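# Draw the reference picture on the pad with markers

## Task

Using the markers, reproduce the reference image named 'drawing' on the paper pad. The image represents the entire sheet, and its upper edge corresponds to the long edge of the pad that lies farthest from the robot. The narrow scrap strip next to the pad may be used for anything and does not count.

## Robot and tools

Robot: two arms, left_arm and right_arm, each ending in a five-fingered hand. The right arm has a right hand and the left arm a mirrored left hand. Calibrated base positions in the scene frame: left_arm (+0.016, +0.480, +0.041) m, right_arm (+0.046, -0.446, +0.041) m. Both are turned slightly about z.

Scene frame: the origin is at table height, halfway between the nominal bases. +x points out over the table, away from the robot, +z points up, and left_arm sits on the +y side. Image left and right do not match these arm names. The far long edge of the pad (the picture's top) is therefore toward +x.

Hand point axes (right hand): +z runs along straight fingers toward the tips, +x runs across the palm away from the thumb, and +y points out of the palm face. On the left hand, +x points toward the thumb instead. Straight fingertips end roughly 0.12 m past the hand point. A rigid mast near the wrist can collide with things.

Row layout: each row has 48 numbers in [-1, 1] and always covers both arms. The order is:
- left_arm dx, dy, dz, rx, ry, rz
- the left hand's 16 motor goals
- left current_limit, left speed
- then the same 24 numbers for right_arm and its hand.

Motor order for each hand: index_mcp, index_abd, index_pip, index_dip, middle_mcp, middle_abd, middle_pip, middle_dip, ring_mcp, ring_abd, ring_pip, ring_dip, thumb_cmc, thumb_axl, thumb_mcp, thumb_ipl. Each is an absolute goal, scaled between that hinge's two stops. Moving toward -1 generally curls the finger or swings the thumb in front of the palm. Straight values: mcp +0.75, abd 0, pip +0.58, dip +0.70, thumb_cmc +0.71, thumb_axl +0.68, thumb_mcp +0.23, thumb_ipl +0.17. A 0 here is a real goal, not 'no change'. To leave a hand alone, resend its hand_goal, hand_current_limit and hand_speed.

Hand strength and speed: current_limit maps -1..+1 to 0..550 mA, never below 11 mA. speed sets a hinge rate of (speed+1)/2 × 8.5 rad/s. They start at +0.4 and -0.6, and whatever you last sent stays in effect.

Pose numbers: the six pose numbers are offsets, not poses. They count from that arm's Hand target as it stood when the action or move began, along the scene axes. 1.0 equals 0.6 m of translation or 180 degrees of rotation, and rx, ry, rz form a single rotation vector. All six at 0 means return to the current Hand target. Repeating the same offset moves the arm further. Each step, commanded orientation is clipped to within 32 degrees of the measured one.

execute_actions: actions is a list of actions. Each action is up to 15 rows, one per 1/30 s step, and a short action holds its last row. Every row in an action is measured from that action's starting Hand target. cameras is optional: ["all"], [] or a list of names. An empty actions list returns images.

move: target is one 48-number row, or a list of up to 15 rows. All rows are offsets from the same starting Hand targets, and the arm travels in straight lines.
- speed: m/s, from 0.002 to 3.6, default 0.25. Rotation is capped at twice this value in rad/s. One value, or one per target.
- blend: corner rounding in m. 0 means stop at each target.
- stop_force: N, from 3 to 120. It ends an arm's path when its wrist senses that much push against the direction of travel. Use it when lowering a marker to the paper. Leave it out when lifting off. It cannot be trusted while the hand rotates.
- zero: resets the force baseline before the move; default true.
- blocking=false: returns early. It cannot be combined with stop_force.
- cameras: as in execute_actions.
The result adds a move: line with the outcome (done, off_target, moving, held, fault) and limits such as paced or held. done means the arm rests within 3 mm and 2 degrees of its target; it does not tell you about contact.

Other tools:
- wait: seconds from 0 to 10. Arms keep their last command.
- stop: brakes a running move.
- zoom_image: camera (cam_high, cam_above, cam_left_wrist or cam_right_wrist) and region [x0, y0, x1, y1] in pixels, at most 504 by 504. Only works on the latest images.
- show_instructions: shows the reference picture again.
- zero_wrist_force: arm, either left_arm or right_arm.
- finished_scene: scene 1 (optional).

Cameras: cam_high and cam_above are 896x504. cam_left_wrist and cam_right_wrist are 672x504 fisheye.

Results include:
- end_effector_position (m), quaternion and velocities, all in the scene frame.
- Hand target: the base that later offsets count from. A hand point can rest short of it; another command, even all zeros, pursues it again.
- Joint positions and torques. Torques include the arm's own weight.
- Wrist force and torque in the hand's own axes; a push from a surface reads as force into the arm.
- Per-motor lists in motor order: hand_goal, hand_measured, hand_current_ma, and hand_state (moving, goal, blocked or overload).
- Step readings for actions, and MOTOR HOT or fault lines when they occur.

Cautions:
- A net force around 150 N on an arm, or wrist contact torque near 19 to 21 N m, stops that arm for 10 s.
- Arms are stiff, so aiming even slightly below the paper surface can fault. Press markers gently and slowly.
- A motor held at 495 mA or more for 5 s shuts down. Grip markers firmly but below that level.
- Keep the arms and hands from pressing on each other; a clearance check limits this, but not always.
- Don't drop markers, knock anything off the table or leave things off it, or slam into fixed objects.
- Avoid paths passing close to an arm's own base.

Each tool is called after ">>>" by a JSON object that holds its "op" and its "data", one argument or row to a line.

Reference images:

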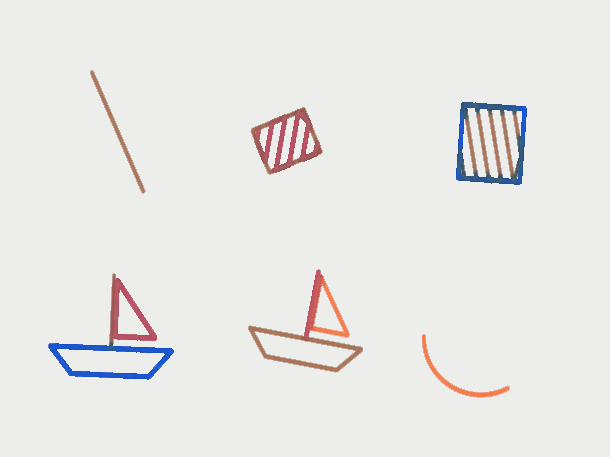

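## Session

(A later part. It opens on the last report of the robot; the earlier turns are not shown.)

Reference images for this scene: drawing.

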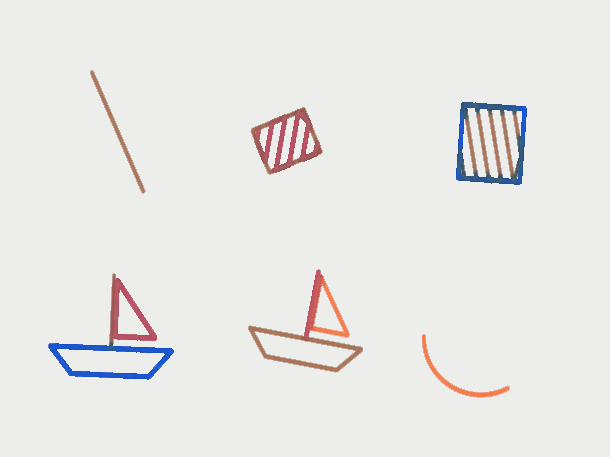

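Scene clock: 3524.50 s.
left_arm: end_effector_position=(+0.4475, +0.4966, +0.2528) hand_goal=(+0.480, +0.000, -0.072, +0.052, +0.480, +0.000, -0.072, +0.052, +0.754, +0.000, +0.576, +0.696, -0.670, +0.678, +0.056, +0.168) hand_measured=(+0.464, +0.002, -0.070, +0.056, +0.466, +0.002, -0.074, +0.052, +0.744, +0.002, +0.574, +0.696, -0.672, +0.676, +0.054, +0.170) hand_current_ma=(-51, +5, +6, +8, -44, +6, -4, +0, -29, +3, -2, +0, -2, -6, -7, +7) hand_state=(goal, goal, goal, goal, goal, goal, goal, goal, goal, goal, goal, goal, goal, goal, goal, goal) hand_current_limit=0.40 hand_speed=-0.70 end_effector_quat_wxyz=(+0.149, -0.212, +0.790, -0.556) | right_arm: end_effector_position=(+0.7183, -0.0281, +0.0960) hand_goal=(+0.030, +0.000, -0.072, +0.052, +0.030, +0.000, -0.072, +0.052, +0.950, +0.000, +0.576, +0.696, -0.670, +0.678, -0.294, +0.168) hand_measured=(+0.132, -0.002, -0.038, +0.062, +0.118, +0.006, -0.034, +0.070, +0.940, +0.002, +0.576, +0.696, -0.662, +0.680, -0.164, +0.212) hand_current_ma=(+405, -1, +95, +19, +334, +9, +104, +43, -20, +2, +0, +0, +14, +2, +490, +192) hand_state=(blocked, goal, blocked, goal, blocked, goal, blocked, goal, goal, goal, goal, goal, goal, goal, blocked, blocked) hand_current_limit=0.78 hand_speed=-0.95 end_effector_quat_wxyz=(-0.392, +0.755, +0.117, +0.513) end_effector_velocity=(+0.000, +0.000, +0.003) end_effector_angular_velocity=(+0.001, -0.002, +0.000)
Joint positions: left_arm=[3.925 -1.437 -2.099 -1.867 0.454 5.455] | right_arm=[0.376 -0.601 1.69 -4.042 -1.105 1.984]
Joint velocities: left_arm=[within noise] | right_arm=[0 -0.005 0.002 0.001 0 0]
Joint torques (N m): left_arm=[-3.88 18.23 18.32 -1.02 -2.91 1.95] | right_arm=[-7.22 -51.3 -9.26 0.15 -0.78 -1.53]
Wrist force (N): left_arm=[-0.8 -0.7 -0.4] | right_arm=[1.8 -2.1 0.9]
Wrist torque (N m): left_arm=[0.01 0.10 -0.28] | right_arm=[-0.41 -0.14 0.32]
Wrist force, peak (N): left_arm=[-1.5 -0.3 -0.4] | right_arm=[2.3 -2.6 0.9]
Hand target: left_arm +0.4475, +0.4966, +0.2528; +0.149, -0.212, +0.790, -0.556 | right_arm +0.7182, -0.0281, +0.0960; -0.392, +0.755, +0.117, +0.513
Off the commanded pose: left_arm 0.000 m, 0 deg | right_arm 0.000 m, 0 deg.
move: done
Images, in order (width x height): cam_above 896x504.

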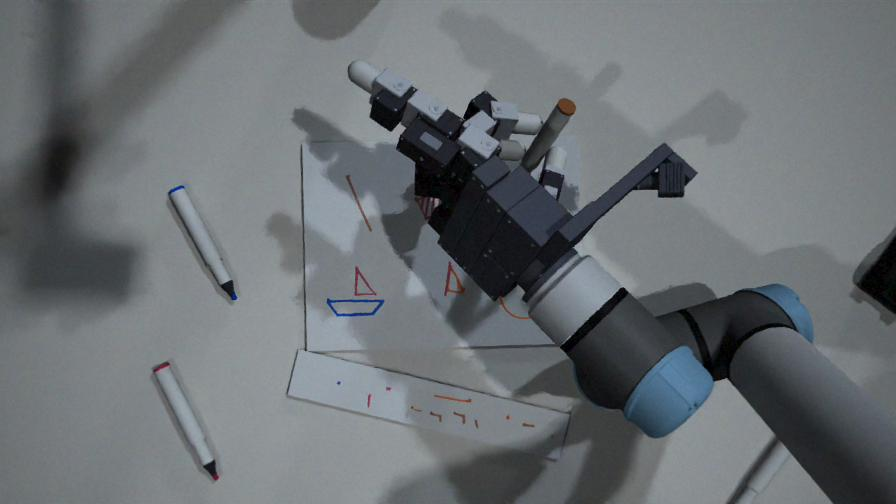

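>>> {"op": "wait", "data": {
  "seconds": 0.1,
  "cameras": ["cam_high","cam_right_wrist","cam_above"]
}}

Scene clock: 3528.00 s.
left_arm: end_effector_position=(+0.4475, +0.4966, +0.2528) hand_goal=(+0.480, +0.000, -0.072, +0.052, +0.480, +0.000, -0.072, +0.052, +0.754, +0.000, +0.576, +0.696, -0.670, +0.678, +0.056, +0.168) hand_measured=(+0.464, +0.002, -0.070, +0.056, +0.466, +0.002, -0.074, +0.052, +0.744, +0.002, +0.574, +0.696, -0.672, +0.676, +0.054, +0.170) hand_current_ma=(-51, +5, +6, +8, -44, +6, -4, +0, -29, +3, -2, +0, -2, -6, -7, +7) hand_state=(goal, goal, goal, goal, goal, goal, goal, goal, goal, goal, goal, goal, goal, goal, goal, goal) hand_current_limit=0.40 hand_speed=-0.70 end_effector_quat_wxyz=(+0.149, -0.212, +0.790, -0.556) | right_arm: end_effector_position=(+0.7182, -0.0281, +0.0960) hand_goal=(+0.030, +0.000, -0.072, +0.052, +0.030, +0.000, -0.072, +0.052, +0.950, +0.000, +0.576, +0.696, -0.670, +0.678, -0.294, +0.168) hand_measured=(+0.132, -0.002, -0.038, +0.062, +0.118, +0.006, -0.034, +0.070, +0.940, +0.002, +0.576, +0.696, -0.662, +0.680, -0.164, +0.212) hand_current_ma=(+405, -1, +95, +19, +334, +9, +104, +43, -20, +2, +0, +0, +14, +2, +490, +192) hand_state=(blocked, goal, blocked, goal, blocked, goal, blocked, goal, goal, goal, goal, goal, goal, goal, blocked, blocked) hand_current_limit=0.78 hand_speed=-0.95 end_effector_quat_wxyz=(-0.392, +0.755, +0.117, +0.513)
Joint positions: left_arm=[3.925 -1.437 -2.099 -1.867 0.454 5.455] | right_arm=[0.376 -0.601 1.691 -4.042 -1.105 1.984]
Joint torques (N m): left_arm=[-3.35 17.78 18.22 -1.01 -2.87 1.95] | right_arm=[-7.63 -53.6 -5.61 0.75 -0.73 1.35]
Wrist force (N): left_arm=[-1.0 -0.3 0.1] | right_arm=[2.0 -2.0 0.9]
Wrist torque (N m): left_arm=[0.01 0.14 -0.29] | right_arm=[-0.40 -0.17 0.33]
Wrist force, peak (N): left_arm=[-1.2 -0.7 -0.5] | right_arm=[1.9 -2.2 1.1]
Hand target: left_arm +0.4475, +0.4966, +0.2528; +0.149, -0.212, +0.790, -0.556 | right_arm +0.7182, -0.0281, +0.0960; -0.392, +0.755, +0.117, +0.513
Off the commanded pose: left_arm 0.000 m, 0 deg | right_arm 0.000 m, 0 deg.
wait: 0.10 s; at rest from the start
Images, in order (width x height): cam_high 896x504, cam_above 896x504, cam_right_wrist 672x504.

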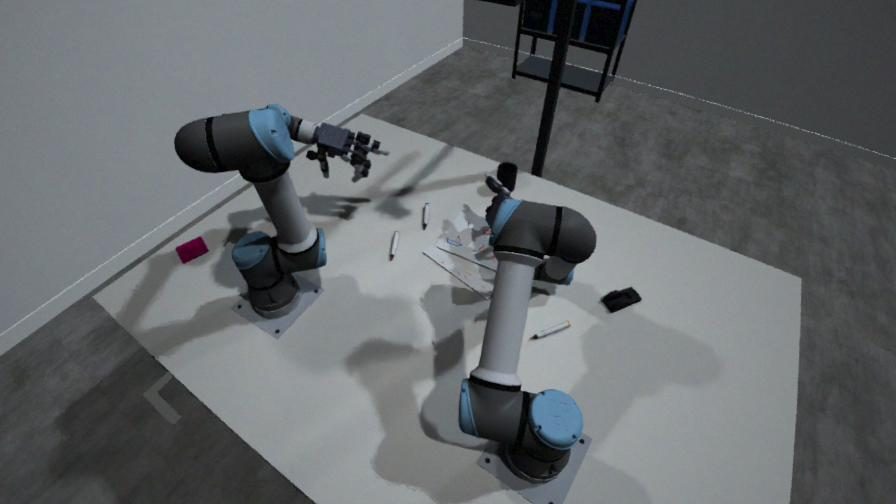

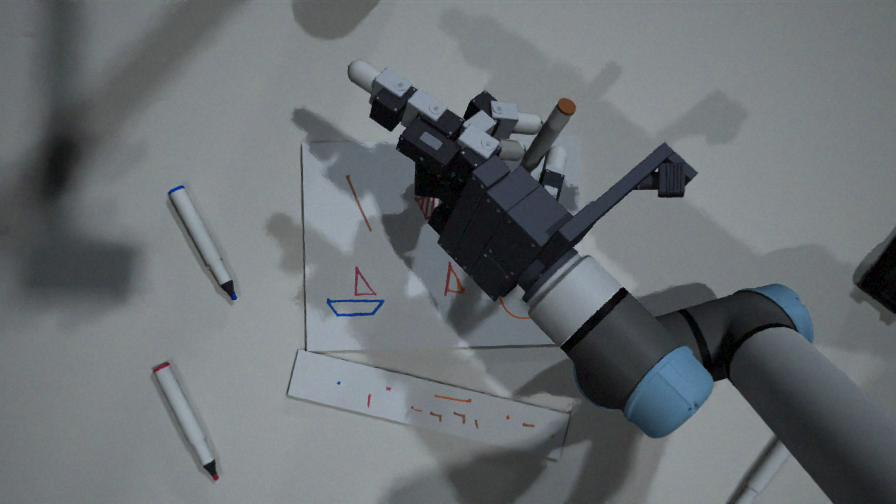

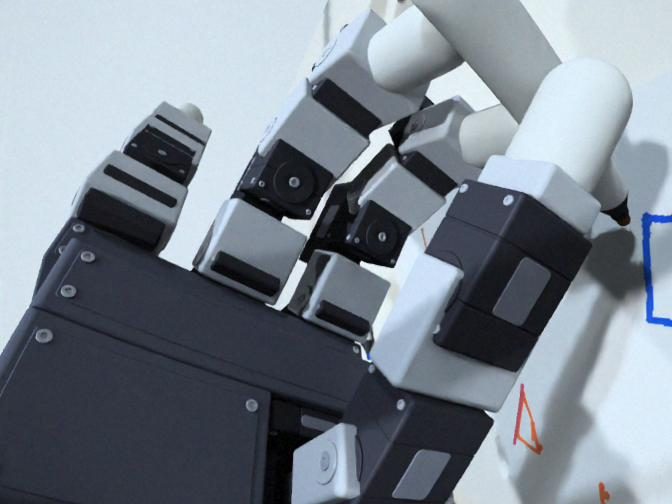

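>>> {"op": "zoom_image", "data": {
  "camera": "cam_right_wrist",
  "region": [572, 180, 672, 340]
}}

Scaled by 3.150 from the camera's 672x504 image, which has a finer 960x720 frame.

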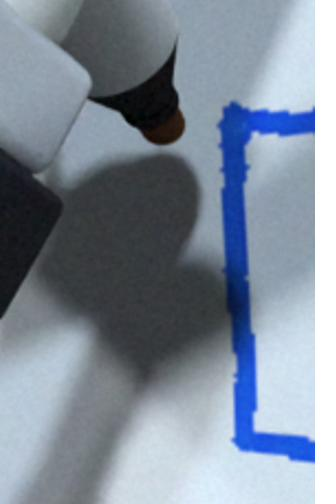

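>>> {"op": "move", "data": {
  "target": [0,0,0,0,0,0,0.479,0,-0.073,0.051,0.479,0,-0.073,0.051,0.754,0,0.576,0.696,-0.671,0.677,0.056,0.168,0.4,-0.7,0,0,-0.01333,0,0,0,0.03,0,-0.073,0.051,0.03,0,-0.073,0.051,0.95,0,0.576,0.696,-0.671,0.677,-0.295,0.168,0.78,-0.95],
  "speed": 0.02,
  "cameras": ["cam_right_wrist"]
}}

>>> {"op": "zoom_image", "data": {
  "camera": "cam_right_wrist",
  "region": [572, 180, 672, 340]
}}

Scene clock: 3537.53 s.
left_arm: end_effector_position=(+0.4475, +0.4966, +0.2528) hand_goal=(+0.480, +0.000, -0.072, +0.052, +0.480, +0.000, -0.072, +0.052, +0.754, +0.000, +0.576, +0.696, -0.670, +0.678, +0.056, +0.168) hand_measured=(+0.464, +0.002, -0.070, +0.056, +0.466, +0.002, -0.074, +0.052, +0.744, +0.002, +0.574, +0.696, -0.672, +0.676, +0.054, +0.170) hand_current_ma=(-51, +5, +6, +8, -44, +6, -4, +0, -29, +3, -2, +0, -2, -6, -7, +7) hand_state=(goal, goal, goal, goal, goal, goal, goal, goal, goal, goal, goal, goal, goal, goal, goal, goal) hand_current_limit=0.40 hand_speed=-0.70 end_effector_quat_wxyz=(+0.149, -0.212, +0.790, -0.556) | right_arm: end_effector_position=(+0.7182, -0.0281, +0.0880) hand_goal=(+0.030, +0.000, -0.072, +0.052, +0.030, +0.000, -0.072, +0.052, +0.950, +0.000, +0.576, +0.696, -0.670, +0.678, -0.294, +0.168) hand_measured=(+0.132, -0.002, -0.038, +0.062, +0.118, +0.006, -0.034, +0.070, +0.940, +0.002, +0.576, +0.696, -0.662, +0.680, -0.164, +0.212) hand_current_ma=(+405, -1, +95, +19, +334, +9, +104, +43, -20, +2, +0, +0, +14, +2, +489, +192) hand_state=(blocked, goal, blocked, goal, blocked, goal, blocked, goal, goal, goal, goal, goal, goal, goal, blocked, blocked) hand_current_limit=0.78 hand_speed=-0.95 end_effector_quat_wxyz=(-0.392, +0.755, +0.117, +0.513)
Joint positions: left_arm=[3.925 -1.437 -2.099 -1.867 0.454 5.455] | right_arm=[0.376 -0.584 1.685 -4.054 -1.105 1.984]
Joint torques (N m): left_arm=[-3.27 18 18.93 -0.97 -2.82 1.98] | right_arm=[-3.47 -52.84 -10.35 -1.98 -0.5 0.98]
Wrist force (N): left_arm=[-0.9 -0.6 0.0] | right_arm=[1.5 -2.0 0.7]
Wrist torque (N m): left_arm=[-0.01 0.12 -0.28] | right_arm=[-0.38 -0.09 0.28]
Wrist force, peak (N): left_arm=[-1.4 -0.8 -0.6] | right_arm=[2.2 -2.0 0.8]
Hand target: left_arm +0.4475, +0.4966, +0.2528; +0.149, -0.212, +0.790, -0.556 | right_arm +0.7182, -0.0281, +0.0880; -0.392, +0.755, +0.117, +0.513
Off the commanded pose: left_arm 0.000 m, 0 deg | right_arm 0.000 m, 0 deg.
move: done
Images, in order (width x height): cam_right_wrist 672x504.

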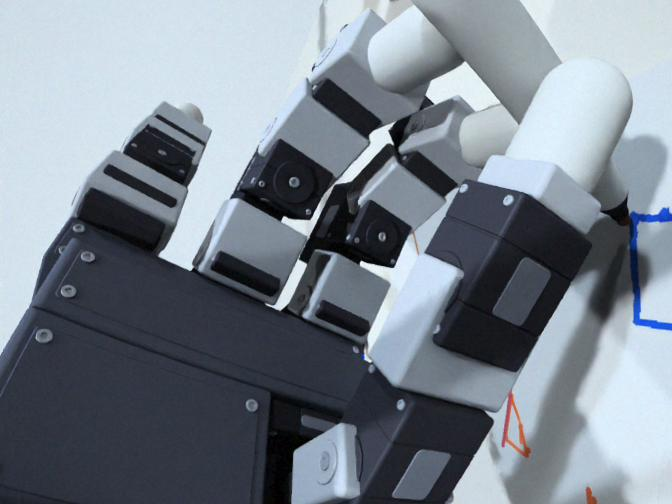

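Scaled by 3.150 from the camera's 672x504 image, which has a finer 960x720 frame.

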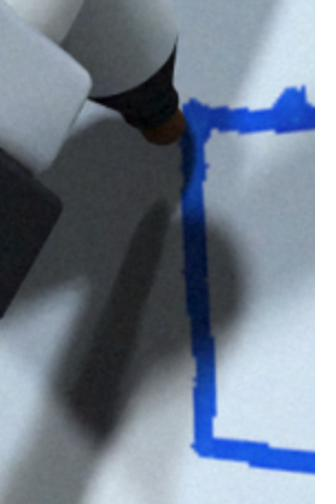

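>>> {"op": "move", "data": {
  "target": [0,0,0,0,0,0,0.479,0,-0.073,0.051,0.479,0,-0.073,0.051,0.754,0,0.576,0.696,-0.671,0.677,0.056,0.168,0.4,-0.7,-0.00833,-0.00417,0,0,0,0,0.03,0,-0.073,0.051,0.03,0,-0.073,0.051,0.95,0,0.576,0.696,-0.671,0.677,-0.295,0.168,0.78,-0.95],
  "speed": 0.02
}}

>>> {"op": "move", "data": {
  "target": [0,0,0,0,0,0,0.479,0,-0.073,0.051,0.479,0,-0.073,0.051,0.754,0,0.576,0.696,-0.671,0.677,0.056,0.168,0.4,-0.7,0,0,-0.0133,0,0,0,0.03,0,-0.073,0.051,0.03,0,-0.073,0.051,0.95,0,0.576,0.696,-0.671,0.677,-0.295,0.168,0.78,-0.95],
  "speed": 0.005,
  "stop_force": 3,
  "cameras": ["cam_right_wrist"]
}}

>>> {"op": "zoom_image", "data": {
  "camera": "cam_right_wrist",
  "region": [572, 180, 672, 340]
}}

Scene clock: 3567.97 s.
left_arm: end_effector_position=(+0.4475, +0.4966, +0.2528) hand_goal=(+0.480, +0.000, -0.072, +0.052, +0.480, +0.000, -0.072, +0.052, +0.754, +0.000, +0.576, +0.696, -0.670, +0.678, +0.056, +0.168) hand_measured=(+0.464, +0.002, -0.070, +0.056, +0.466, +0.002, -0.074, +0.052, +0.744, +0.002, +0.574, +0.696, -0.672, +0.676, +0.054, +0.170) hand_current_ma=(-51, +5, +6, +8, -44, +6, -4, +0, -29, +3, -2, +0, -2, -6, -7, +7) hand_state=(goal, goal, goal, goal, goal, goal, goal, goal, goal, goal, goal, goal, goal, goal, goal, goal) hand_current_limit=0.40 hand_speed=-0.70 end_effector_quat_wxyz=(+0.149, -0.212, +0.790, -0.556) | right_arm: end_effector_position=(+0.7132, -0.0306, +0.0881) hand_goal=(+0.030, +0.000, -0.072, +0.052, +0.030, +0.000, -0.072, +0.052, +0.950, +0.000, +0.576, +0.696, -0.670, +0.678, -0.294, +0.168) hand_measured=(+0.132, -0.002, -0.038, +0.062, +0.118, +0.006, -0.034, +0.070, +0.940, +0.002, +0.576, +0.696, -0.662, +0.680, -0.164, +0.212) hand_current_ma=(+405, -1, +95, +19, +334, +9, +104, +43, -20, +2, +0, +0, +14, +2, +490, +192) hand_state=(blocked, goal, blocked, goal, blocked, goal, blocked, goal, goal, goal, goal, goal, goal, goal, blocked, blocked) hand_current_limit=0.78 hand_speed=-0.95 end_effector_quat_wxyz=(-0.392, +0.755, +0.117, +0.513)
Joint positions: left_arm=[3.925 -1.437 -2.099 -1.867 0.454 5.455] | right_arm=[0.375 -0.591 1.704 -4.066 -1.104 1.983]
Joint torques (N m): left_arm=[-3.31 18.06 18.97 -1.02 -2.74 1.95] | right_arm=[-6.52 -42.83 -20.33 -1.57 0.35 -1.58]
Wrist force (N): left_arm=[-0.9 0.2 -0.2] | right_arm=[1.7 -1.9 0.9]
Wrist torque (N m): left_arm=[0.10 0.12 -0.30] | right_arm=[-0.38 -0.13 0.30]
Wrist force, peak (N): left_arm=[-1.4 -0.6 -0.4] | right_arm=[2.1 -2.2 0.8]
Hand target: left_arm +0.4475, +0.4966, +0.2528; +0.149, -0.212, +0.790, -0.556 | right_arm +0.7132, -0.0306, +0.0880; -0.392, +0.755, +0.117, +0.513
Off the commanded pose: left_arm 0.000 m, 0 deg | right_arm 0.000 m, 0 deg.
move: done

Scene clock: 3569.67 s.
left_arm: end_effector_position=(+0.4475, +0.4966, +0.2528) hand_goal=(+0.480, +0.000, -0.072, +0.052, +0.480, +0.000, -0.072, +0.052, +0.754, +0.000, +0.576, +0.696, -0.670, +0.678, +0.056, +0.168) hand_measured=(+0.464, +0.002, -0.070, +0.056, +0.466, +0.002, -0.074, +0.052, +0.744, +0.002, +0.574, +0.696, -0.672, +0.676, +0.054, +0.170) hand_current_ma=(-51, +5, +6, +8, -44, +6, -4, +0, -29, +3, -2, +0, -2, -6, -7, +7) hand_state=(goal, goal, goal, goal, goal, goal, goal, goal, goal, goal, goal, goal, goal, goal, goal, goal) hand_current_limit=0.40 hand_speed=-0.70 end_effector_quat_wxyz=(+0.149, -0.212, +0.790, -0.556) | right_arm: end_effector_position=(+0.7132, -0.0306, +0.0840) hand_goal=(+0.030, +0.000, -0.072, +0.052, +0.030, +0.000, -0.072, +0.052, +0.950, +0.000, +0.576, +0.696, -0.670, +0.678, -0.294, +0.168) hand_measured=(+0.132, -0.008, -0.038, +0.062, +0.118, +0.000, -0.034, +0.070, +0.940, +0.002, +0.576, +0.696, -0.666, +0.680, -0.164, +0.212) hand_current_ma=(+405, -12, +95, +19, +334, +0, +104, +43, -20, +2, +0, +0, +8, +1, +489, +192) hand_state=(blocked, goal, blocked, goal, blocked, goal, blocked, goal, goal, goal, goal, goal, goal, goal, blocked, blocked) hand_current_limit=0.78 hand_speed=-0.95 end_effector_quat_wxyz=(-0.392, +0.755, +0.117, +0.513)
Joint positions: left_arm=[3.925 -1.437 -2.099 -1.867 0.454 5.455] | right_arm=[0.375 -0.582 1.701 -4.071 -1.104 1.983]
Joint torques (N m): left_arm=[-3.17 17.48 18.48 -1.06 -2.87 1.97] | right_arm=[1.26 -51.38 -5.95 0.95 -0.63 -1.37]
Wrist force (N): left_arm=[-1.0 -0.3 -0.3] | right_arm=[3.6 -2.5 0.9]
Wrist torque (N m): left_arm=[0.05 0.13 -0.30] | right_arm=[-0.38 -0.15 0.29]
Wrist force, peak (N): left_arm=[-1.4 -0.2 -0.4] | right_arm=[5.0 -3.1 0.9]
Hand target: left_arm +0.4475, +0.4966, +0.2528; +0.149, -0.212, +0.790, -0.556 | right_arm +0.7132, -0.0306, +0.0840; -0.392, +0.755, +0.117, +0.513 (not the last commanded pose)
Off the commanded pose: left_arm 0.000 m, 0 deg | right_arm 0.004 m, 0 deg.
move: contact (right_arm)
Images, in order (width x height): cam_right_wrist 672x504.

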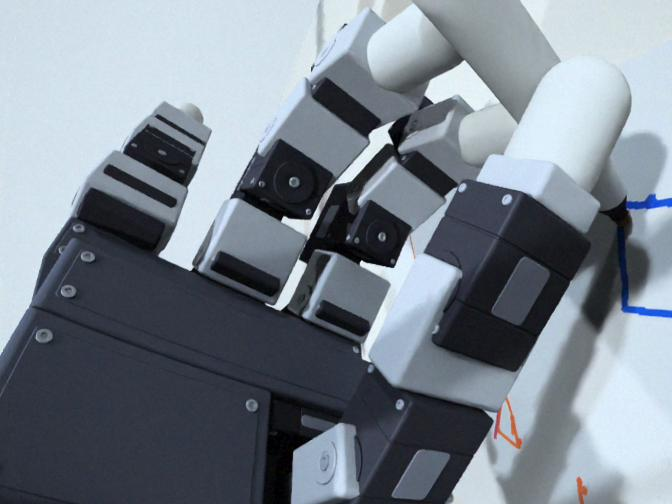

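Scaled by 3.150 from the camera's 672x504 image, which has a finer 960x720 frame.

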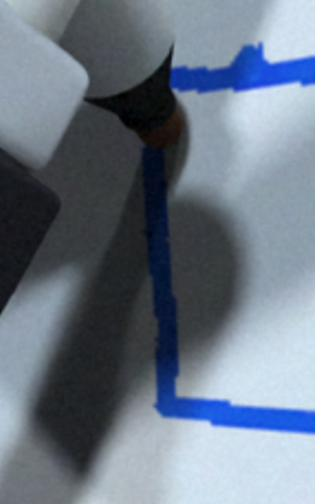

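>>> {"op": "move", "data": {
  "target": [0,0,0,0,0,0,0.479,0,-0.073,0.051,0.479,0,-0.073,0.051,0.754,0,0.576,0.696,-0.671,0.677,0.056,0.168,0.4,-0.7,0,0,0.02,0,0,0,0.03,0,-0.073,0.051,0.03,0,-0.073,0.051,0.95,0,0.576,0.696,-0.671,0.677,-0.295,0.168,0.78,-0.95],
  "speed": 0.05,
  "cameras": ["cam_right_wrist"]
}}

>>> {"op": "zoom_image", "data": {
  "camera": "cam_right_wrist",
  "region": [572, 180, 672, 340]
}}

Scene clock: 3580.40 s.
left_arm: end_effector_position=(+0.4475, +0.4966, +0.2528) hand_goal=(+0.480, +0.000, -0.072, +0.052, +0.480, +0.000, -0.072, +0.052, +0.754, +0.000, +0.576, +0.696, -0.670, +0.678, +0.056, +0.168) hand_measured=(+0.464, +0.002, -0.070, +0.056, +0.466, +0.002, -0.074, +0.052, +0.744, +0.002, +0.574, +0.696, -0.672, +0.676, +0.054, +0.170) hand_current_ma=(-51, +5, +6, +8, -44, +6, -4, +0, -29, +3, -2, +0, -2, -6, -7, +7) hand_state=(goal, goal, goal, goal, goal, goal, goal, goal, goal, goal, goal, goal, goal, goal, goal, goal) hand_current_limit=0.40 hand_speed=-0.70 end_effector_quat_wxyz=(+0.149, -0.212, +0.790, -0.556) | right_arm: end_effector_position=(+0.7132, -0.0306, +0.0959) hand_goal=(+0.030, +0.000, -0.072, +0.052, +0.030, +0.000, -0.072, +0.052, +0.950, +0.000, +0.576, +0.696, -0.670, +0.678, -0.294, +0.168) hand_measured=(+0.132, -0.002, -0.038, +0.062, +0.118, +0.006, -0.034, +0.070, +0.940, +0.002, +0.576, +0.696, -0.662, +0.680, -0.164, +0.212) hand_current_ma=(+405, -2, +96, +19, +334, +8, +104, +43, -20, +2, +0, +0, +14, +1, +490, +192) hand_state=(blocked, goal, blocked, goal, blocked, goal, blocked, goal, goal, goal, goal, goal, goal, goal, blocked, blocked) hand_current_limit=0.78 hand_speed=-0.95 end_effector_quat_wxyz=(-0.392, +0.755, +0.117, +0.513)
Joint positions: left_arm=[3.925 -1.437 -2.099 -1.867 0.454 5.455] | right_arm=[0.375 -0.608 1.709 -4.054 -1.104 1.983]
Joint torques (N m): left_arm=[-3.33 17.2 19.43 -0.97 -2.67 1.97] | right_arm=[1.22 -42.18 -16.02 -4.59 -0.76 -0.85]
Wrist force (N): left_arm=[-1.0 -0.1 -0.3] | right_arm=[1.8 -1.7 0.8]
Wrist torque (N m): left_arm=[0.08 0.13 -0.31] | right_arm=[-0.35 -0.14 0.34]
Wrist force, peak (N): left_arm=[-1.2 -1.0 -0.1] | right_arm=[3.9 -2.8 1.3]
Hand target: left_arm +0.4475, +0.4966, +0.2528; +0.149, -0.212, +0.790, -0.556 | right_arm +0.7132, -0.0306, +0.0960; -0.392, +0.755, +0.117, +0.513
Off the commanded pose: left_arm 0.000 m, 0 deg | right_arm 0.000 m, 0 deg.
move: done
Images, in order (width x height): cam_right_wrist 672x504.

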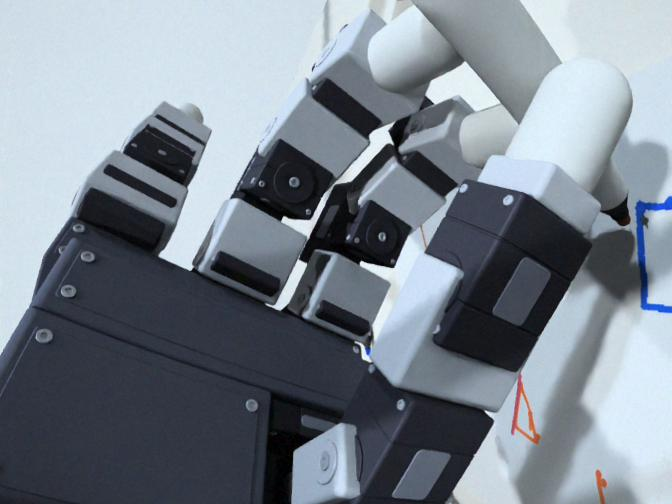

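Scaled by 3.150 from the camera's 672x504 image, which has a finer 960x720 frame.

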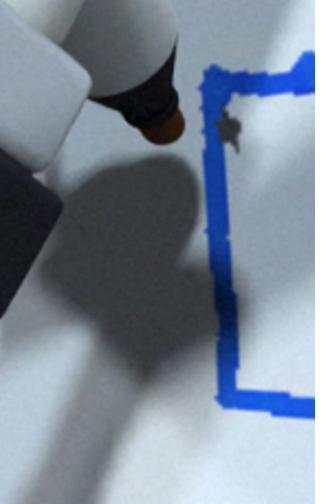

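>>> {"op": "move", "data": {
  "target": [
    [0,0,0,0,0,0,0.479,0,-0.073,0.051,0.479,0,-0.073,0.051,0.754,0,0.576,0.696,-0.671,0.677,0.056,0.168,0.4,-0.7,0.0093,0.00063,0,0,0,0,0.03,0,-0.073,0.051,0.03,0,-0.073,0.051,0.95,0,0.576,0.696,-0.671,0.677,-0.295,0.168,0.78,-0.95],
    [0,0,0,0,0,0,0.479,0,-0.073,0.051,0.479,0,-0.073,0.051,0.754,0,0.576,0.696,-0.671,0.677,0.056,0.168,0.4,-0.7,0.0093,0.00063,-0.0133,0,0,0,0.03,0,-0.073,0.051,0.03,0,-0.073,0.051,0.95,0,0.576,0.696,-0.671,0.677,-0.295,0.168,0.78,-0.95]
  ],
  "speed": 0.03
}}

>>> {"op": "move", "data": {
  "target": [0,0,0,0,0,0,0.479,0,-0.073,0.051,0.479,0,-0.073,0.051,0.754,0,0.576,0.696,-0.671,0.677,0.056,0.168,0.4,-0.7,0,0,-0.0133,0,0,0,0.03,0,-0.073,0.051,0.03,0,-0.073,0.051,0.95,0,0.576,0.696,-0.671,0.677,-0.295,0.168,0.78,-0.95],
  "speed": 0.005,
  "stop_force": 3
}}

Scene clock: 3615.20 s.
left_arm: end_effector_position=(+0.4475, +0.4966, +0.2528) hand_goal=(+0.480, +0.000, -0.072, +0.052, +0.480, +0.000, -0.072, +0.052, +0.754, +0.000, +0.576, +0.696, -0.670, +0.678, +0.056, +0.168) hand_measured=(+0.464, +0.002, -0.070, +0.056, +0.466, +0.002, -0.074, +0.052, +0.744, +0.002, +0.574, +0.696, -0.672, +0.676, +0.054, +0.170) hand_current_ma=(-51, +5, +6, +8, -44, +6, -4, +0, -29, +3, -2, +0, -2, -6, -7, +7) hand_state=(goal, goal, goal, goal, goal, goal, goal, goal, goal, goal, goal, goal, goal, goal, goal, goal) hand_current_limit=0.40 hand_speed=-0.70 end_effector_quat_wxyz=(+0.149, -0.212, +0.790, -0.556) | right_arm: end_effector_position=(+0.7189, -0.0303, +0.0880) hand_goal=(+0.030, +0.000, -0.072, +0.052, +0.030, +0.000, -0.072, +0.052, +0.950, +0.000, +0.576, +0.696, -0.670, +0.678, -0.294, +0.168) hand_measured=(+0.132, -0.002, -0.038, +0.062, +0.118, +0.006, -0.034, +0.070, +0.940, +0.002, +0.576, +0.696, -0.662, +0.680, -0.164, +0.212) hand_current_ma=(+405, -2, +96, +19, +334, +8, +104, +43, -20, +2, +0, +0, +14, +1, +489, +192) hand_state=(blocked, goal, blocked, goal, blocked, goal, blocked, goal, goal, goal, goal, goal, goal, goal, blocked, blocked) hand_current_limit=0.78 hand_speed=-0.95 end_effector_quat_wxyz=(-0.392, +0.755, +0.117, +0.513)
Joint positions: left_arm=[3.925 -1.437 -2.099 -1.867 0.454 5.455] | right_arm=[0.372 -0.585 1.687 -4.055 -1.101 1.983]
Joint torques (N m): left_arm=[-2.7 17.66 19.72 -1.1 -2.62 2] | right_arm=[2.68 -53.83 -8.26 0.33 -0.85 -1.14]
Wrist force (N): left_arm=[-0.9 -0.4 -0.4] | right_arm=[1.6 -1.5 0.8]
Wrist torque (N m): left_arm=[0.05 0.11 -0.29] | right_arm=[-0.33 -0.11 0.30]
Wrist force, peak (N): left_arm=[-1.5 -0.5 -0.4] | right_arm=[2.1 -2.2 0.7]
Hand target: left_arm +0.4475, +0.4966, +0.2528; +0.149, -0.212, +0.790, -0.556 | right_arm +0.7188, -0.0302, +0.0880; -0.392, +0.755, +0.117, +0.513
Off the commanded pose: left_arm 0.000 m, 0 deg | right_arm 0.000 m, 0 deg.
move: done

Scene clock: 3616.87 s.
left_arm: end_effector_position=(+0.4475, +0.4966, +0.2528) hand_goal=(+0.480, +0.000, -0.072, +0.052, +0.480, +0.000, -0.072, +0.052, +0.754, +0.000, +0.576, +0.696, -0.670, +0.678, +0.056, +0.168) hand_measured=(+0.464, +0.002, -0.070, +0.056, +0.466, +0.002, -0.074, +0.052, +0.744, +0.002, +0.574, +0.696, -0.672, +0.676, +0.054, +0.170) hand_current_ma=(-51, +5, +6, +8, -44, +6, -4, +0, -29, +3, -2, +0, -2, -6, -7, +7) hand_state=(goal, goal, goal, goal, goal, goal, goal, goal, goal, goal, goal, goal, goal, goal, goal, goal) hand_current_limit=0.40 hand_speed=-0.70 end_effector_quat_wxyz=(+0.149, -0.212, +0.790, -0.556) | right_arm: end_effector_position=(+0.7188, -0.0302, +0.0841) hand_goal=(+0.030, +0.000, -0.072, +0.052, +0.030, +0.000, -0.072, +0.052, +0.950, +0.000, +0.576, +0.696, -0.670, +0.678, -0.294, +0.168) hand_measured=(+0.132, -0.008, -0.038, +0.062, +0.118, +0.000, -0.034, +0.070, +0.940, +0.002, +0.576, +0.696, -0.664, +0.680, -0.164, +0.212) hand_current_ma=(+405, -11, +96, +19, +334, +0, +104, +43, -20, +2, +0, +0, +9, +1, +490, +192) hand_state=(blocked, goal, blocked, goal, blocked, goal, blocked, goal, goal, goal, goal, goal, goal, goal, blocked, blocked) hand_current_limit=0.78 hand_speed=-0.95 end_effector_quat_wxyz=(-0.392, +0.755, +0.117, +0.513)
Joint positions: left_arm=[3.925 -1.437 -2.099 -1.867 0.454 5.455] | right_arm=[0.372 -0.577 1.685 -4.06 -1.101 1.983]
Joint torques (N m): left_arm=[-3.21 17.39 19.47 -1.01 -2.6 1.99] | right_arm=[6.72 -51.49 -3.43 0.78 -0.69 -0.04]
Wrist force (N): left_arm=[-1.1 -0.3 -0.1] | right_arm=[3.6 -2.4 0.9]
Wrist torque (N m): left_arm=[0.03 0.15 -0.30] | right_arm=[-0.37 -0.17 0.29]
Wrist force, peak (N): left_arm=[-1.4 -0.3 0.1] | right_arm=[5.0 -2.9 1.0]
Hand target: left_arm +0.4475, +0.4966, +0.2528; +0.149, -0.212, +0.790, -0.556 | right_arm +0.7188, -0.0302, +0.0841; -0.392, +0.755, +0.117, +0.513 (not the last commanded pose)
Off the commanded pose: left_arm 0.000 m, 0 deg | right_arm 0.004 m, 0 deg.
move: contact (right_arm)

>>> {"op": "move", "data": {
  "target": [
    [0,0,0,0,0,0,0.479,0,-0.073,0.051,0.479,0,-0.073,0.051,0.754,0,0.576,0.696,-0.671,0.677,0.056,0.168,0.4,-0.7,0,0,-0.0006,0,0,0,0.03,0,-0.073,0.051,0.03,0,-0.073,0.051,0.95,0,0.576,0.696,-0.671,0.677,-0.295,0.168,0.78,-0.95],
    [0,0,0,0,0,0,0.479,0,-0.073,0.051,0.479,0,-0.073,0.051,0.754,0,0.576,0.696,-0.671,0.677,0.056,0.168,0.4,-0.7,-0.06303,-0.01242,-0.0006,0,0,0,0.03,0,-0.073,0.051,0.03,0,-0.073,0.051,0.95,0,0.576,0.696,-0.671,0.677,-0.295,0.168,0.78,-0.95]
  ],
  "speed": 0.02,
  "cameras": ["cam_right_wrist"]
}}

>>> {"op": "zoom_image", "data": {
  "camera": "cam_right_wrist",
  "region": [552, 60, 672, 260]
}}

Scene clock: 3626.77 s.
left_arm: end_effector_position=(+0.4475, +0.4966, +0.2528) hand_goal=(+0.480, +0.000, -0.072, +0.052, +0.480, +0.000, -0.072, +0.052, +0.754, +0.000, +0.576, +0.696, -0.670, +0.678, +0.056, +0.168) hand_measured=(+0.464, +0.002, -0.070, +0.056, +0.466, +0.002, -0.074, +0.052, +0.744, +0.002, +0.574, +0.696, -0.672, +0.676, +0.054, +0.170) hand_current_ma=(-51, +5, +6, +8, -44, +6, -4, +0, -29, +3, -2, +0, -2, -6, -7, +7) hand_state=(goal, goal, goal, goal, goal, goal, goal, goal, goal, goal, goal, goal, goal, goal, goal, goal) hand_current_limit=0.40 hand_speed=-0.70 end_effector_quat_wxyz=(+0.149, -0.212, +0.790, -0.556) | right_arm: end_effector_position=(+0.6809, -0.0377, +0.0839) hand_goal=(+0.030, +0.000, -0.072, +0.052, +0.030, +0.000, -0.072, +0.052, +0.950, +0.000, +0.576, +0.696, -0.670, +0.678, -0.294, +0.168) hand_measured=(+0.132, -0.010, -0.038, +0.062, +0.118, -0.002, -0.034, +0.070, +0.940, +0.002, +0.576, +0.696, -0.666, +0.678, -0.164, +0.212) hand_current_ma=(+405, -16, +96, +18, +334, -2, +104, +43, -20, +2, +0, +0, +7, +1, +490, +192) hand_state=(blocked, goal, blocked, goal, blocked, goal, blocked, goal, goal, goal, goal, goal, goal, goal, blocked, blocked) hand_current_limit=0.78 hand_speed=-0.95 end_effector_quat_wxyz=(-0.392, +0.755, +0.117, +0.513) end_effector_velocity=(+0.002, +0.001, +0.001) end_effector_angular_velocity=(+0.001, -0.002, +0.000)
Joint positions: left_arm=[3.925 -1.437 -2.099 -1.867 0.454 5.455] | right_arm=[0.383 -0.612 1.799 -4.141 -1.111 1.985]
Joint velocities: left_arm=[within noise] | right_arm=[0 0.001 -0.006 0.002 0 0]
Joint torques (N m): left_arm=[-2.59 16.72 20.11 -1.02 -2.64 1.94] | right_arm=[4.1 -36.53 -15.08 0.52 -0.3 2.05]
Wrist force (N): left_arm=[-0.9 -0.5 0.2] | right_arm=[3.3 -2.9 0.5]
Wrist torque (N m): left_arm=[-0.02 0.12 -0.28] | right_arm=[-0.39 -0.13 0.30]
Wrist force, peak (N): left_arm=[-1.5 -0.4 -0.5] | right_arm=[5.5 -2.8 0.9]
Hand target: left_arm +0.4475, +0.4966, +0.2528; +0.149, -0.212, +0.790, -0.556 | right_arm +0.6810, -0.0377, +0.0837; -0.392, +0.755, +0.117, +0.513
Off the commanded pose: left_arm 0.000 m, 0 deg | right_arm 0.000 m, 0 deg.
move: done
Images, in order (width x height): cam_right_wrist 672x504.

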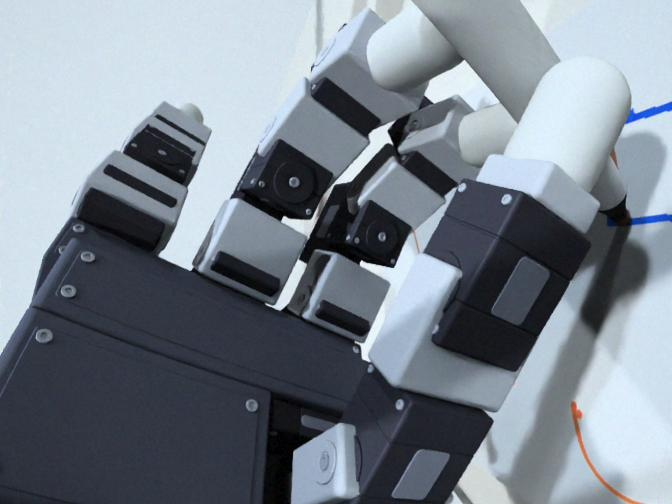

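Scaled by 2.520 from the camera's 672x504 image, which has a finer 960x720 frame.

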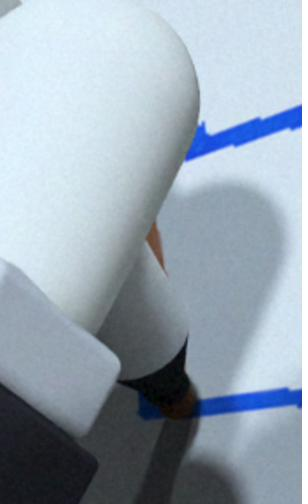

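>>> {"op": "move", "data": {
  "target": [
    [0,0,0,0,0,0,0.479,0,-0.073,0.051,0.479,0,-0.073,0.051,0.754,0,0.576,0.696,-0.671,0.677,0.056,0.168,0.4,-0.7,0.0004,-0.0104,0,0,0,0,0.03,0,-0.073,0.051,0.03,0,-0.073,0.051,0.95,0,0.576,0.696,-0.671,0.677,-0.295,0.168,0.78,-0.95],
    [0,0,0,0,0,0,0.479,0,-0.073,0.051,0.479,0,-0.073,0.051,0.754,0,0.576,0.696,-0.671,0.677,0.056,0.168,0.4,-0.7,0.06392,0.00295,0,0,0,0,0.03,0,-0.073,0.051,0.03,0,-0.073,0.051,0.95,0,0.576,0.696,-0.671,0.677,-0.295,0.168,0.78,-0.95],
    [0,0,0,0,0,0,0.479,0,-0.073,0.051,0.479,0,-0.073,0.051,0.754,0,0.576,0.696,-0.671,0.677,0.056,0.168,0.4,-0.7,0.06393,-0.00728,-0.0001,0,0,0,0.03,0,-0.073,0.051,0.03,0,-0.073,0.051,0.95,0,0.576,0.696,-0.671,0.677,-0.295,0.168,0.78,-0.95],
    [0,0,0,0,0,0,0.479,0,-0.073,0.051,0.479,0,-0.073,0.051,0.754,0,0.576,0.696,-0.671,0.677,0.056,0.168,0.4,-0.7,0.00097,-0.0206,-0.0001,0,0,0,0.03,0,-0.073,0.051,0.03,0,-0.073,0.051,0.95,0,0.576,0.696,-0.671,0.677,-0.295,0.168,0.78,-0.95]
  ],
  "speed": 0.02
}}

>>> {"op": "move", "data": {
  "target": [
    [0,0,0,0,0,0,0.479,0,-0.073,0.051,0.479,0,-0.073,0.051,0.754,0,0.576,0.696,-0.671,0.677,0.056,0.168,0.4,-0.7,0.00038,-0.0104,0,0,0,0,0.03,0,-0.073,0.051,0.03,0,-0.073,0.051,0.95,0,0.576,0.696,-0.671,0.677,-0.295,0.168,0.78,-0.95],
    [0,0,0,0,0,0,0.479,0,-0.073,0.051,0.479,0,-0.073,0.051,0.754,0,0.576,0.696,-0.671,0.677,0.056,0.168,0.4,-0.7,0.063,0.0029,0,0,0,0,0.03,0,-0.073,0.051,0.03,0,-0.073,0.051,0.95,0,0.576,0.696,-0.671,0.677,-0.295,0.168,0.78,-0.95],
    [0,0,0,0,0,0,0.479,0,-0.073,0.051,0.479,0,-0.073,0.051,0.754,0,0.576,0.696,-0.671,0.677,0.056,0.168,0.4,-0.7,0.06301,-0.0075,-0.0001,0,0,0,0.03,0,-0.073,0.051,0.03,0,-0.073,0.051,0.95,0,0.576,0.696,-0.671,0.677,-0.295,0.168,0.78,-0.95],
    [0,0,0,0,0,0,0.479,0,-0.073,0.051,0.479,0,-0.073,0.051,0.754,0,0.576,0.696,-0.671,0.677,0.056,0.168,0.4,-0.7,0.01328,-0.01772,-0.0001,0,0,0,0.03,0,-0.073,0.051,0.03,0,-0.073,0.051,0.95,0,0.576,0.696,-0.671,0.677,-0.295,0.168,0.78,-0.95]
  ],
  "speed": 0.02
}}

>>> {"op": "move", "data": {
  "target": [0,0,0,0,0,0,0.479,0,-0.073,0.051,0.479,0,-0.073,0.051,0.754,0,0.576,0.696,-0.671,0.677,0.056,0.168,0.4,-0.7,0,0,0.02,0,0,0,0.03,0,-0.073,0.051,0.03,0,-0.073,0.051,0.95,0,0.576,0.696,-0.671,0.677,-0.295,0.168,0.78,-0.95],
  "speed": 0.05
}}

>>> {"op": "move", "data": {
  "target": [0,0,0,0,0,0,0.479,0,-0.073,0.051,0.479,0,-0.073,0.051,0.754,0,0.576,0.696,-0.671,0.677,0.056,0.168,0.4,-0.7,-0.24,-0.15,0.03,0,0,0,0.03,0,-0.073,0.051,0.03,0,-0.073,0.051,0.95,0,0.576,0.696,-0.671,0.677,-0.295,0.168,0.78,-0.95],
  "speed": 0.12,
  "cameras": ["cam_above"]
}}

>>> {"op": "zoom_image", "data": {
  "camera": "cam_above",
  "region": [490, 175, 570, 235]
}}

Scene clock: 3660.33 s.
left_arm: end_effector_position=(+0.4475, +0.4966, +0.2528) hand_goal=(+0.480, +0.000, -0.072, +0.052, +0.480, +0.000, -0.072, +0.052, +0.754, +0.000, +0.576, +0.696, -0.670, +0.678, +0.056, +0.168) hand_measured=(+0.464, +0.002, -0.070, +0.056, +0.466, +0.002, -0.074, +0.052, +0.744, +0.002, +0.574, +0.696, -0.672, +0.676, +0.054, +0.170) hand_current_ma=(-51, +5, +6, +8, -44, +6, -4, +0, -29, +3, -2, +0, -2, -6, -7, +7) hand_state=(goal, goal, goal, goal, goal, goal, goal, goal, goal, goal, goal, goal, goal, goal, goal, goal) hand_current_limit=0.40 hand_speed=-0.70 end_effector_quat_wxyz=(+0.149, -0.212, +0.790, -0.556) | right_arm: end_effector_position=(+0.6815, -0.0501, +0.0838) hand_goal=(+0.030, +0.000, -0.072, +0.052, +0.030, +0.000, -0.072, +0.052, +0.950, +0.000, +0.576, +0.696, -0.670, +0.678, -0.294, +0.168) hand_measured=(+0.128, -0.002, -0.038, +0.060, +0.118, +0.006, -0.032, +0.070, +0.940, +0.002, +0.576, +0.696, -0.664, +0.678, -0.164, +0.214) hand_current_ma=(+385, -3, +96, +14, +332, +8, +111, +43, -20, +2, +0, +0, +9, +1, +489, +197) hand_state=(blocked, goal, blocked, goal, blocked, goal, blocked, goal, goal, goal, goal, goal, goal, goal, blocked, blocked) hand_current_limit=0.78 hand_speed=-0.95 end_effector_quat_wxyz=(-0.392, +0.755, +0.117, +0.513) end_effector_velocity=(+0.003, +0.001, +0.001) end_effector_angular_velocity=(+0.002, -0.005, +0.000)
Joint positions: left_arm=[3.925 -1.437 -2.099 -1.867 0.454 5.455] | right_arm=[0.359 -0.618 1.82 -4.153 -1.088 1.98]
Joint velocities: left_arm=[within noise] | right_arm=[0 0.002 -0.008 0.001 0 0]
Joint torques (N m): left_arm=[-2.24 16.25 21.4 -1 -2.36 1.99] | right_arm=[5.48 -37.8 -17.56 0.27 0.06 1.03]
Wrist force (N): left_arm=[-1.2 -0.3 -0.1] | right_arm=[2.1 -2.5 1.0]
Wrist torque (N m): left_arm=[0.04 0.16 -0.31] | right_arm=[-0.44 -0.14 0.33]
Wrist force, peak (N): left_arm=[-1.6 -0.5 -0.3] | right_arm=[3.9 -3.4 1.0]
Hand target: left_arm +0.4475, +0.4966, +0.2528; +0.149, -0.212, +0.790, -0.556 | right_arm +0.6816, -0.0501, +0.0837; -0.392, +0.755, +0.117, +0.513
Off the commanded pose: left_arm 0.000 m, 0 deg | right_arm 0.000 m, 0 deg.
move: done

Scene clock: 3665.17 s.
left_arm: end_effector_position=(+0.4475, +0.4966, +0.2528) hand_goal=(+0.480, +0.000, -0.072, +0.052, +0.480, +0.000, -0.072, +0.052, +0.754, +0.000, +0.576, +0.696, -0.670, +0.678, +0.056, +0.168) hand_measured=(+0.464, +0.002, -0.070, +0.056, +0.466, +0.002, -0.074, +0.052, +0.744, +0.002, +0.574, +0.696, -0.672, +0.676, +0.054, +0.170) hand_current_ma=(-51, +5, +6, +8, -44, +6, -4, +0, -29, +3, -2, +0, -2, -6, -7, +7) hand_state=(goal, goal, goal, goal, goal, goal, goal, goal, goal, goal, goal, goal, goal, goal, goal, goal) hand_current_limit=0.40 hand_speed=-0.70 end_effector_quat_wxyz=(+0.149, -0.212, +0.790, -0.556) | right_arm: end_effector_position=(+0.6895, -0.0607, +0.0838) hand_goal=(+0.030, +0.000, -0.072, +0.052, +0.030, +0.000, -0.072, +0.052, +0.950, +0.000, +0.576, +0.696, -0.670, +0.678, -0.294, +0.168) hand_measured=(+0.128, -0.002, -0.038, +0.058, +0.118, +0.006, -0.032, +0.070, +0.940, +0.002, +0.576, +0.696, -0.666, +0.678, -0.164, +0.214) hand_current_ma=(+383, -2, +96, +13, +332, +8, +111, +44, -20, +2, +0, +0, +8, +1, +490, +197) hand_state=(blocked, goal, blocked, goal, blocked, goal, blocked, goal, goal, goal, goal, goal, goal, goal, blocked, blocked) hand_current_limit=0.78 hand_speed=-0.95 end_effector_quat_wxyz=(-0.392, +0.755, +0.117, +0.513) end_effector_velocity=(+0.002, +0.001, +0.001) end_effector_angular_velocity=(+0.001, -0.003, +0.000)
Joint positions: left_arm=[3.925 -1.437 -2.099 -1.867 0.454 5.455] | right_arm=[0.335 -0.618 1.817 -4.149 -1.064 1.975]
Joint velocities: left_arm=[within noise] | right_arm=[0 0.001 -0.006 0.003 0 0]
Joint torques (N m): left_arm=[-1.26 15.41 21.9 -0.96 -2.31 1.97] | right_arm=[5.7 -38.3 -19.59 0.45 0.08 1.05]
Wrist force (N): left_arm=[-1.2 -0.5 -0.4] | right_arm=[2.2 -2.2 1.0]
Wrist torque (N m): left_arm=[0.04 0.16 -0.31] | right_arm=[-0.39 -0.14 0.32]
Wrist force, peak (N): left_arm=[-1.4 -0.2 -0.3] | right_arm=[3.0 -3.1 0.9]
Hand target: left_arm +0.4475, +0.4966, +0.2528; +0.149, -0.212, +0.790, -0.556 | right_arm +0.6896, -0.0607, +0.0836; -0.392, +0.755, +0.117, +0.513
Off the commanded pose: left_arm 0.000 m, 0 deg | right_arm 0.000 m, 0 deg.
move: done

Scene clock: 3665.90 s.
left_arm: end_effector_position=(+0.4475, +0.4966, +0.2528) hand_goal=(+0.480, +0.000, -0.072, +0.052, +0.480, +0.000, -0.072, +0.052, +0.754, +0.000, +0.576, +0.696, -0.670, +0.678, +0.056, +0.168) hand_measured=(+0.464, +0.002, -0.070, +0.056, +0.466, +0.002, -0.074, +0.052, +0.744, +0.002, +0.574, +0.696, -0.672, +0.676, +0.054, +0.170) hand_current_ma=(-51, +5, +6, +8, -44, +6, -4, +0, -29, +3, -2, +0, -2, -6, -7, +7) hand_state=(goal, goal, goal, goal, goal, goal, goal, goal, goal, goal, goal, goal, goal, goal, goal, goal) hand_current_limit=0.40 hand_speed=-0.70 end_effector_quat_wxyz=(+0.149, -0.212, +0.790, -0.556) | right_arm: end_effector_position=(+0.6895, -0.0607, +0.0956) hand_goal=(+0.030, +0.000, -0.072, +0.052, +0.030, +0.000, -0.072, +0.052, +0.950, +0.000, +0.576, +0.696, -0.670, +0.678, -0.294, +0.168) hand_measured=(+0.128, -0.002, -0.036, +0.062, +0.118, +0.006, -0.032, +0.070, +0.940, +0.002, +0.576, +0.696, -0.664, +0.678, -0.164, +0.214) hand_current_ma=(+383, -1, +99, +20, +332, +9, +111, +44, -20, +2, +0, +0, +10, +1, +489, +197) hand_state=(blocked, goal, blocked, goal, blocked, goal, blocked, goal, goal, goal, goal, goal, goal, goal, blocked, blocked) hand_current_limit=0.78 hand_speed=-0.95 end_effector_quat_wxyz=(-0.392, +0.755, +0.117, +0.513)
Joint positions: left_arm=[3.925 -1.437 -2.099 -1.867 0.454 5.455] | right_arm=[0.335 -0.645 1.826 -4.129 -1.064 1.975]
Joint torques (N m): left_arm=[-1.9 15.9 21.65 -0.99 -2.27 1.96] | right_arm=[-1.42 -39.7 -14.23 -4.66 0.36 1.32]
Wrist force (N): left_arm=[-1.2 -0.3 -0.3] | right_arm=[1.7 -2.1 0.8]
Wrist torque (N m): left_arm=[0.05 0.16 -0.32] | right_arm=[-0.39 -0.12 0.30]
Wrist force, peak (N): left_arm=[-1.3 -0.4 -0.4] | right_arm=[2.1 -2.4 1.0]
Hand target: left_arm +0.4475, +0.4966, +0.2528; +0.149, -0.212, +0.790, -0.556 | right_arm +0.6896, -0.0607, +0.0956; -0.392, +0.755, +0.117, +0.513
Off the commanded pose: left_arm 0.000 m, 0 deg | right_arm 0.000 m, 0 deg.
move: done

Scene clock: 3667.80 s.
left_arm: end_effector_position=(+0.4475, +0.4966, +0.2528) hand_goal=(+0.480, +0.000, -0.072, +0.052, +0.480, +0.000, -0.072, +0.052, +0.754, +0.000, +0.576, +0.696, -0.670, +0.678, +0.056, +0.168) hand_measured=(+0.464, +0.002, -0.070, +0.056, +0.466, +0.002, -0.074, +0.052, +0.744, +0.002, +0.574, +0.696, -0.672, +0.676, +0.054, +0.170) hand_current_ma=(-51, +5, +6, +8, -44, +6, -4, +0, -29, +3, -2, +0, -2, -6, -7, +7) hand_state=(goal, goal, goal, goal, goal, goal, goal, goal, goal, goal, goal, goal, goal, goal, goal, goal) hand_current_limit=0.40 hand_speed=-0.70 end_effector_quat_wxyz=(+0.149, -0.212, +0.790, -0.556) | right_arm: end_effector_position=(+0.5456, -0.1507, +0.1136) hand_goal=(+0.030, +0.000, -0.072, +0.052, +0.030, +0.000, -0.072, +0.052, +0.950, +0.000, +0.576, +0.696, -0.670, +0.678, -0.294, +0.168) hand_measured=(+0.128, +0.000, -0.036, +0.062, +0.118, +0.006, -0.032, +0.070, +0.940, +0.002, +0.576, +0.696, -0.664, +0.678, -0.164, +0.214) hand_current_ma=(+383, -1, +99, +20, +332, +9, +111, +44, -20, +2, +0, +0, +10, +1, +490, +197) hand_state=(blocked, goal, blocked, goal, blocked, goal, blocked, goal, goal, goal, goal, goal, goal, goal, blocked, blocked) hand_current_limit=0.78 hand_speed=-0.95 end_effector_quat_wxyz=(-0.391, +0.755, +0.117, +0.513)
Joint positions: left_arm=[3.925 -1.437 -2.099 -1.867 0.454 5.455] | right_arm=[0.202 -0.794 2.337 -4.475 -0.934 1.943]
Joint torques (N m): left_arm=[-1.74 15.15 22.02 -0.95 -2.27 2.02] | right_arm=[4.61 -28.18 3.53 -1.91 0.66 1.44]
Wrist force (N): left_arm=[-0.6 -0.2 -0.1] | right_arm=[1.7 -1.8 0.9]
Wrist torque (N m): left_arm=[0.05 0.08 -0.26] | right_arm=[-0.36 -0.14 0.39]
Wrist force, peak (N): left_arm=[-1.2 -0.9 -0.5] | right_arm=[2.0 -2.1 2.2]
Hand target: left_arm +0.4475, +0.4966, +0.2528; +0.149, -0.212, +0.790, -0.556 | right_arm +0.5456, -0.1507, +0.1136; -0.392, +0.755, +0.117, +0.513
Off the commanded pose: left_arm 0.000 m, 0 deg | right_arm 0.000 m, 0 deg.
move: done
Images, in order (width x height): cam_above 896x504.

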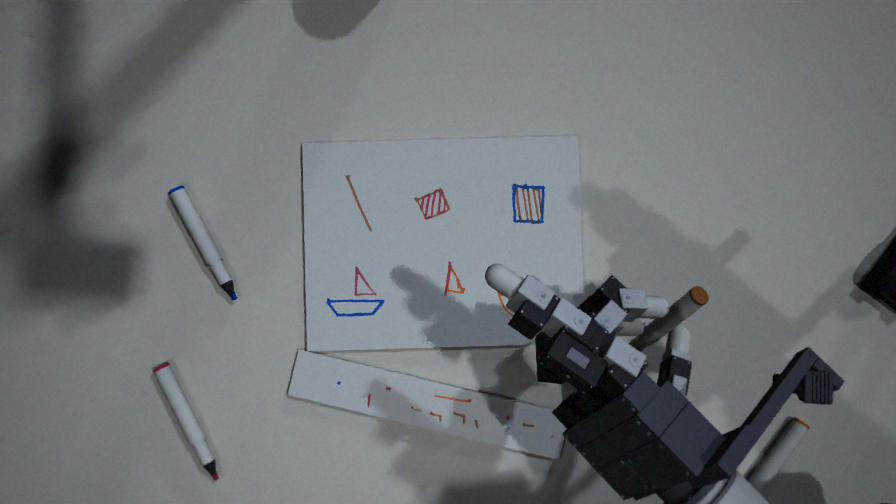

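Scaled by 6.300.

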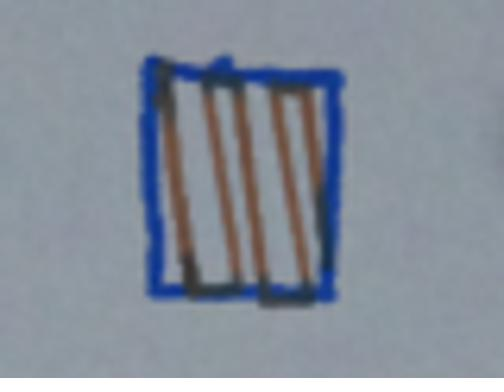

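>>> {"op": "show_instructions", "data": {

}}

Reference images for this scene: drawing.

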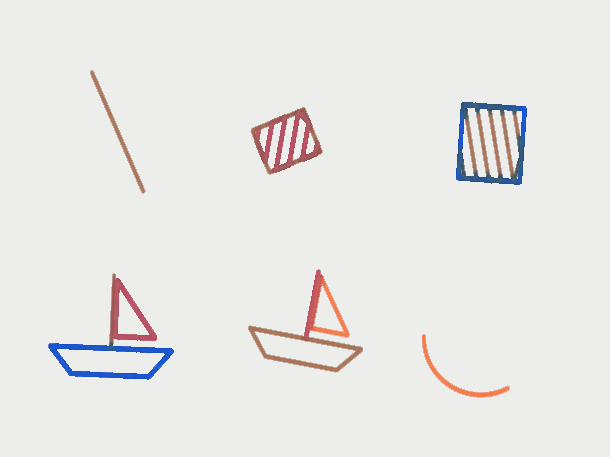

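>>> {"op": "zoom_image", "data": {
  "camera": "cam_above",
  "region": [410, 255, 490, 315]
}}

>>> {"op": "zoom_image", "data": {
  "camera": "cam_above",
  "region": [318, 258, 398, 318]
}}

Scaled by 6.300.

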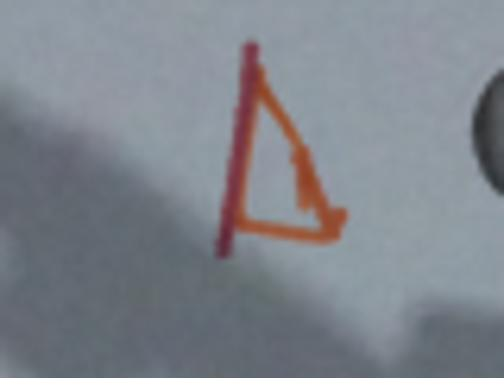

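Scaled by 6.300.

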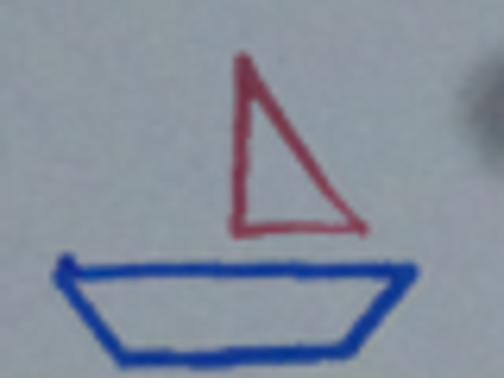

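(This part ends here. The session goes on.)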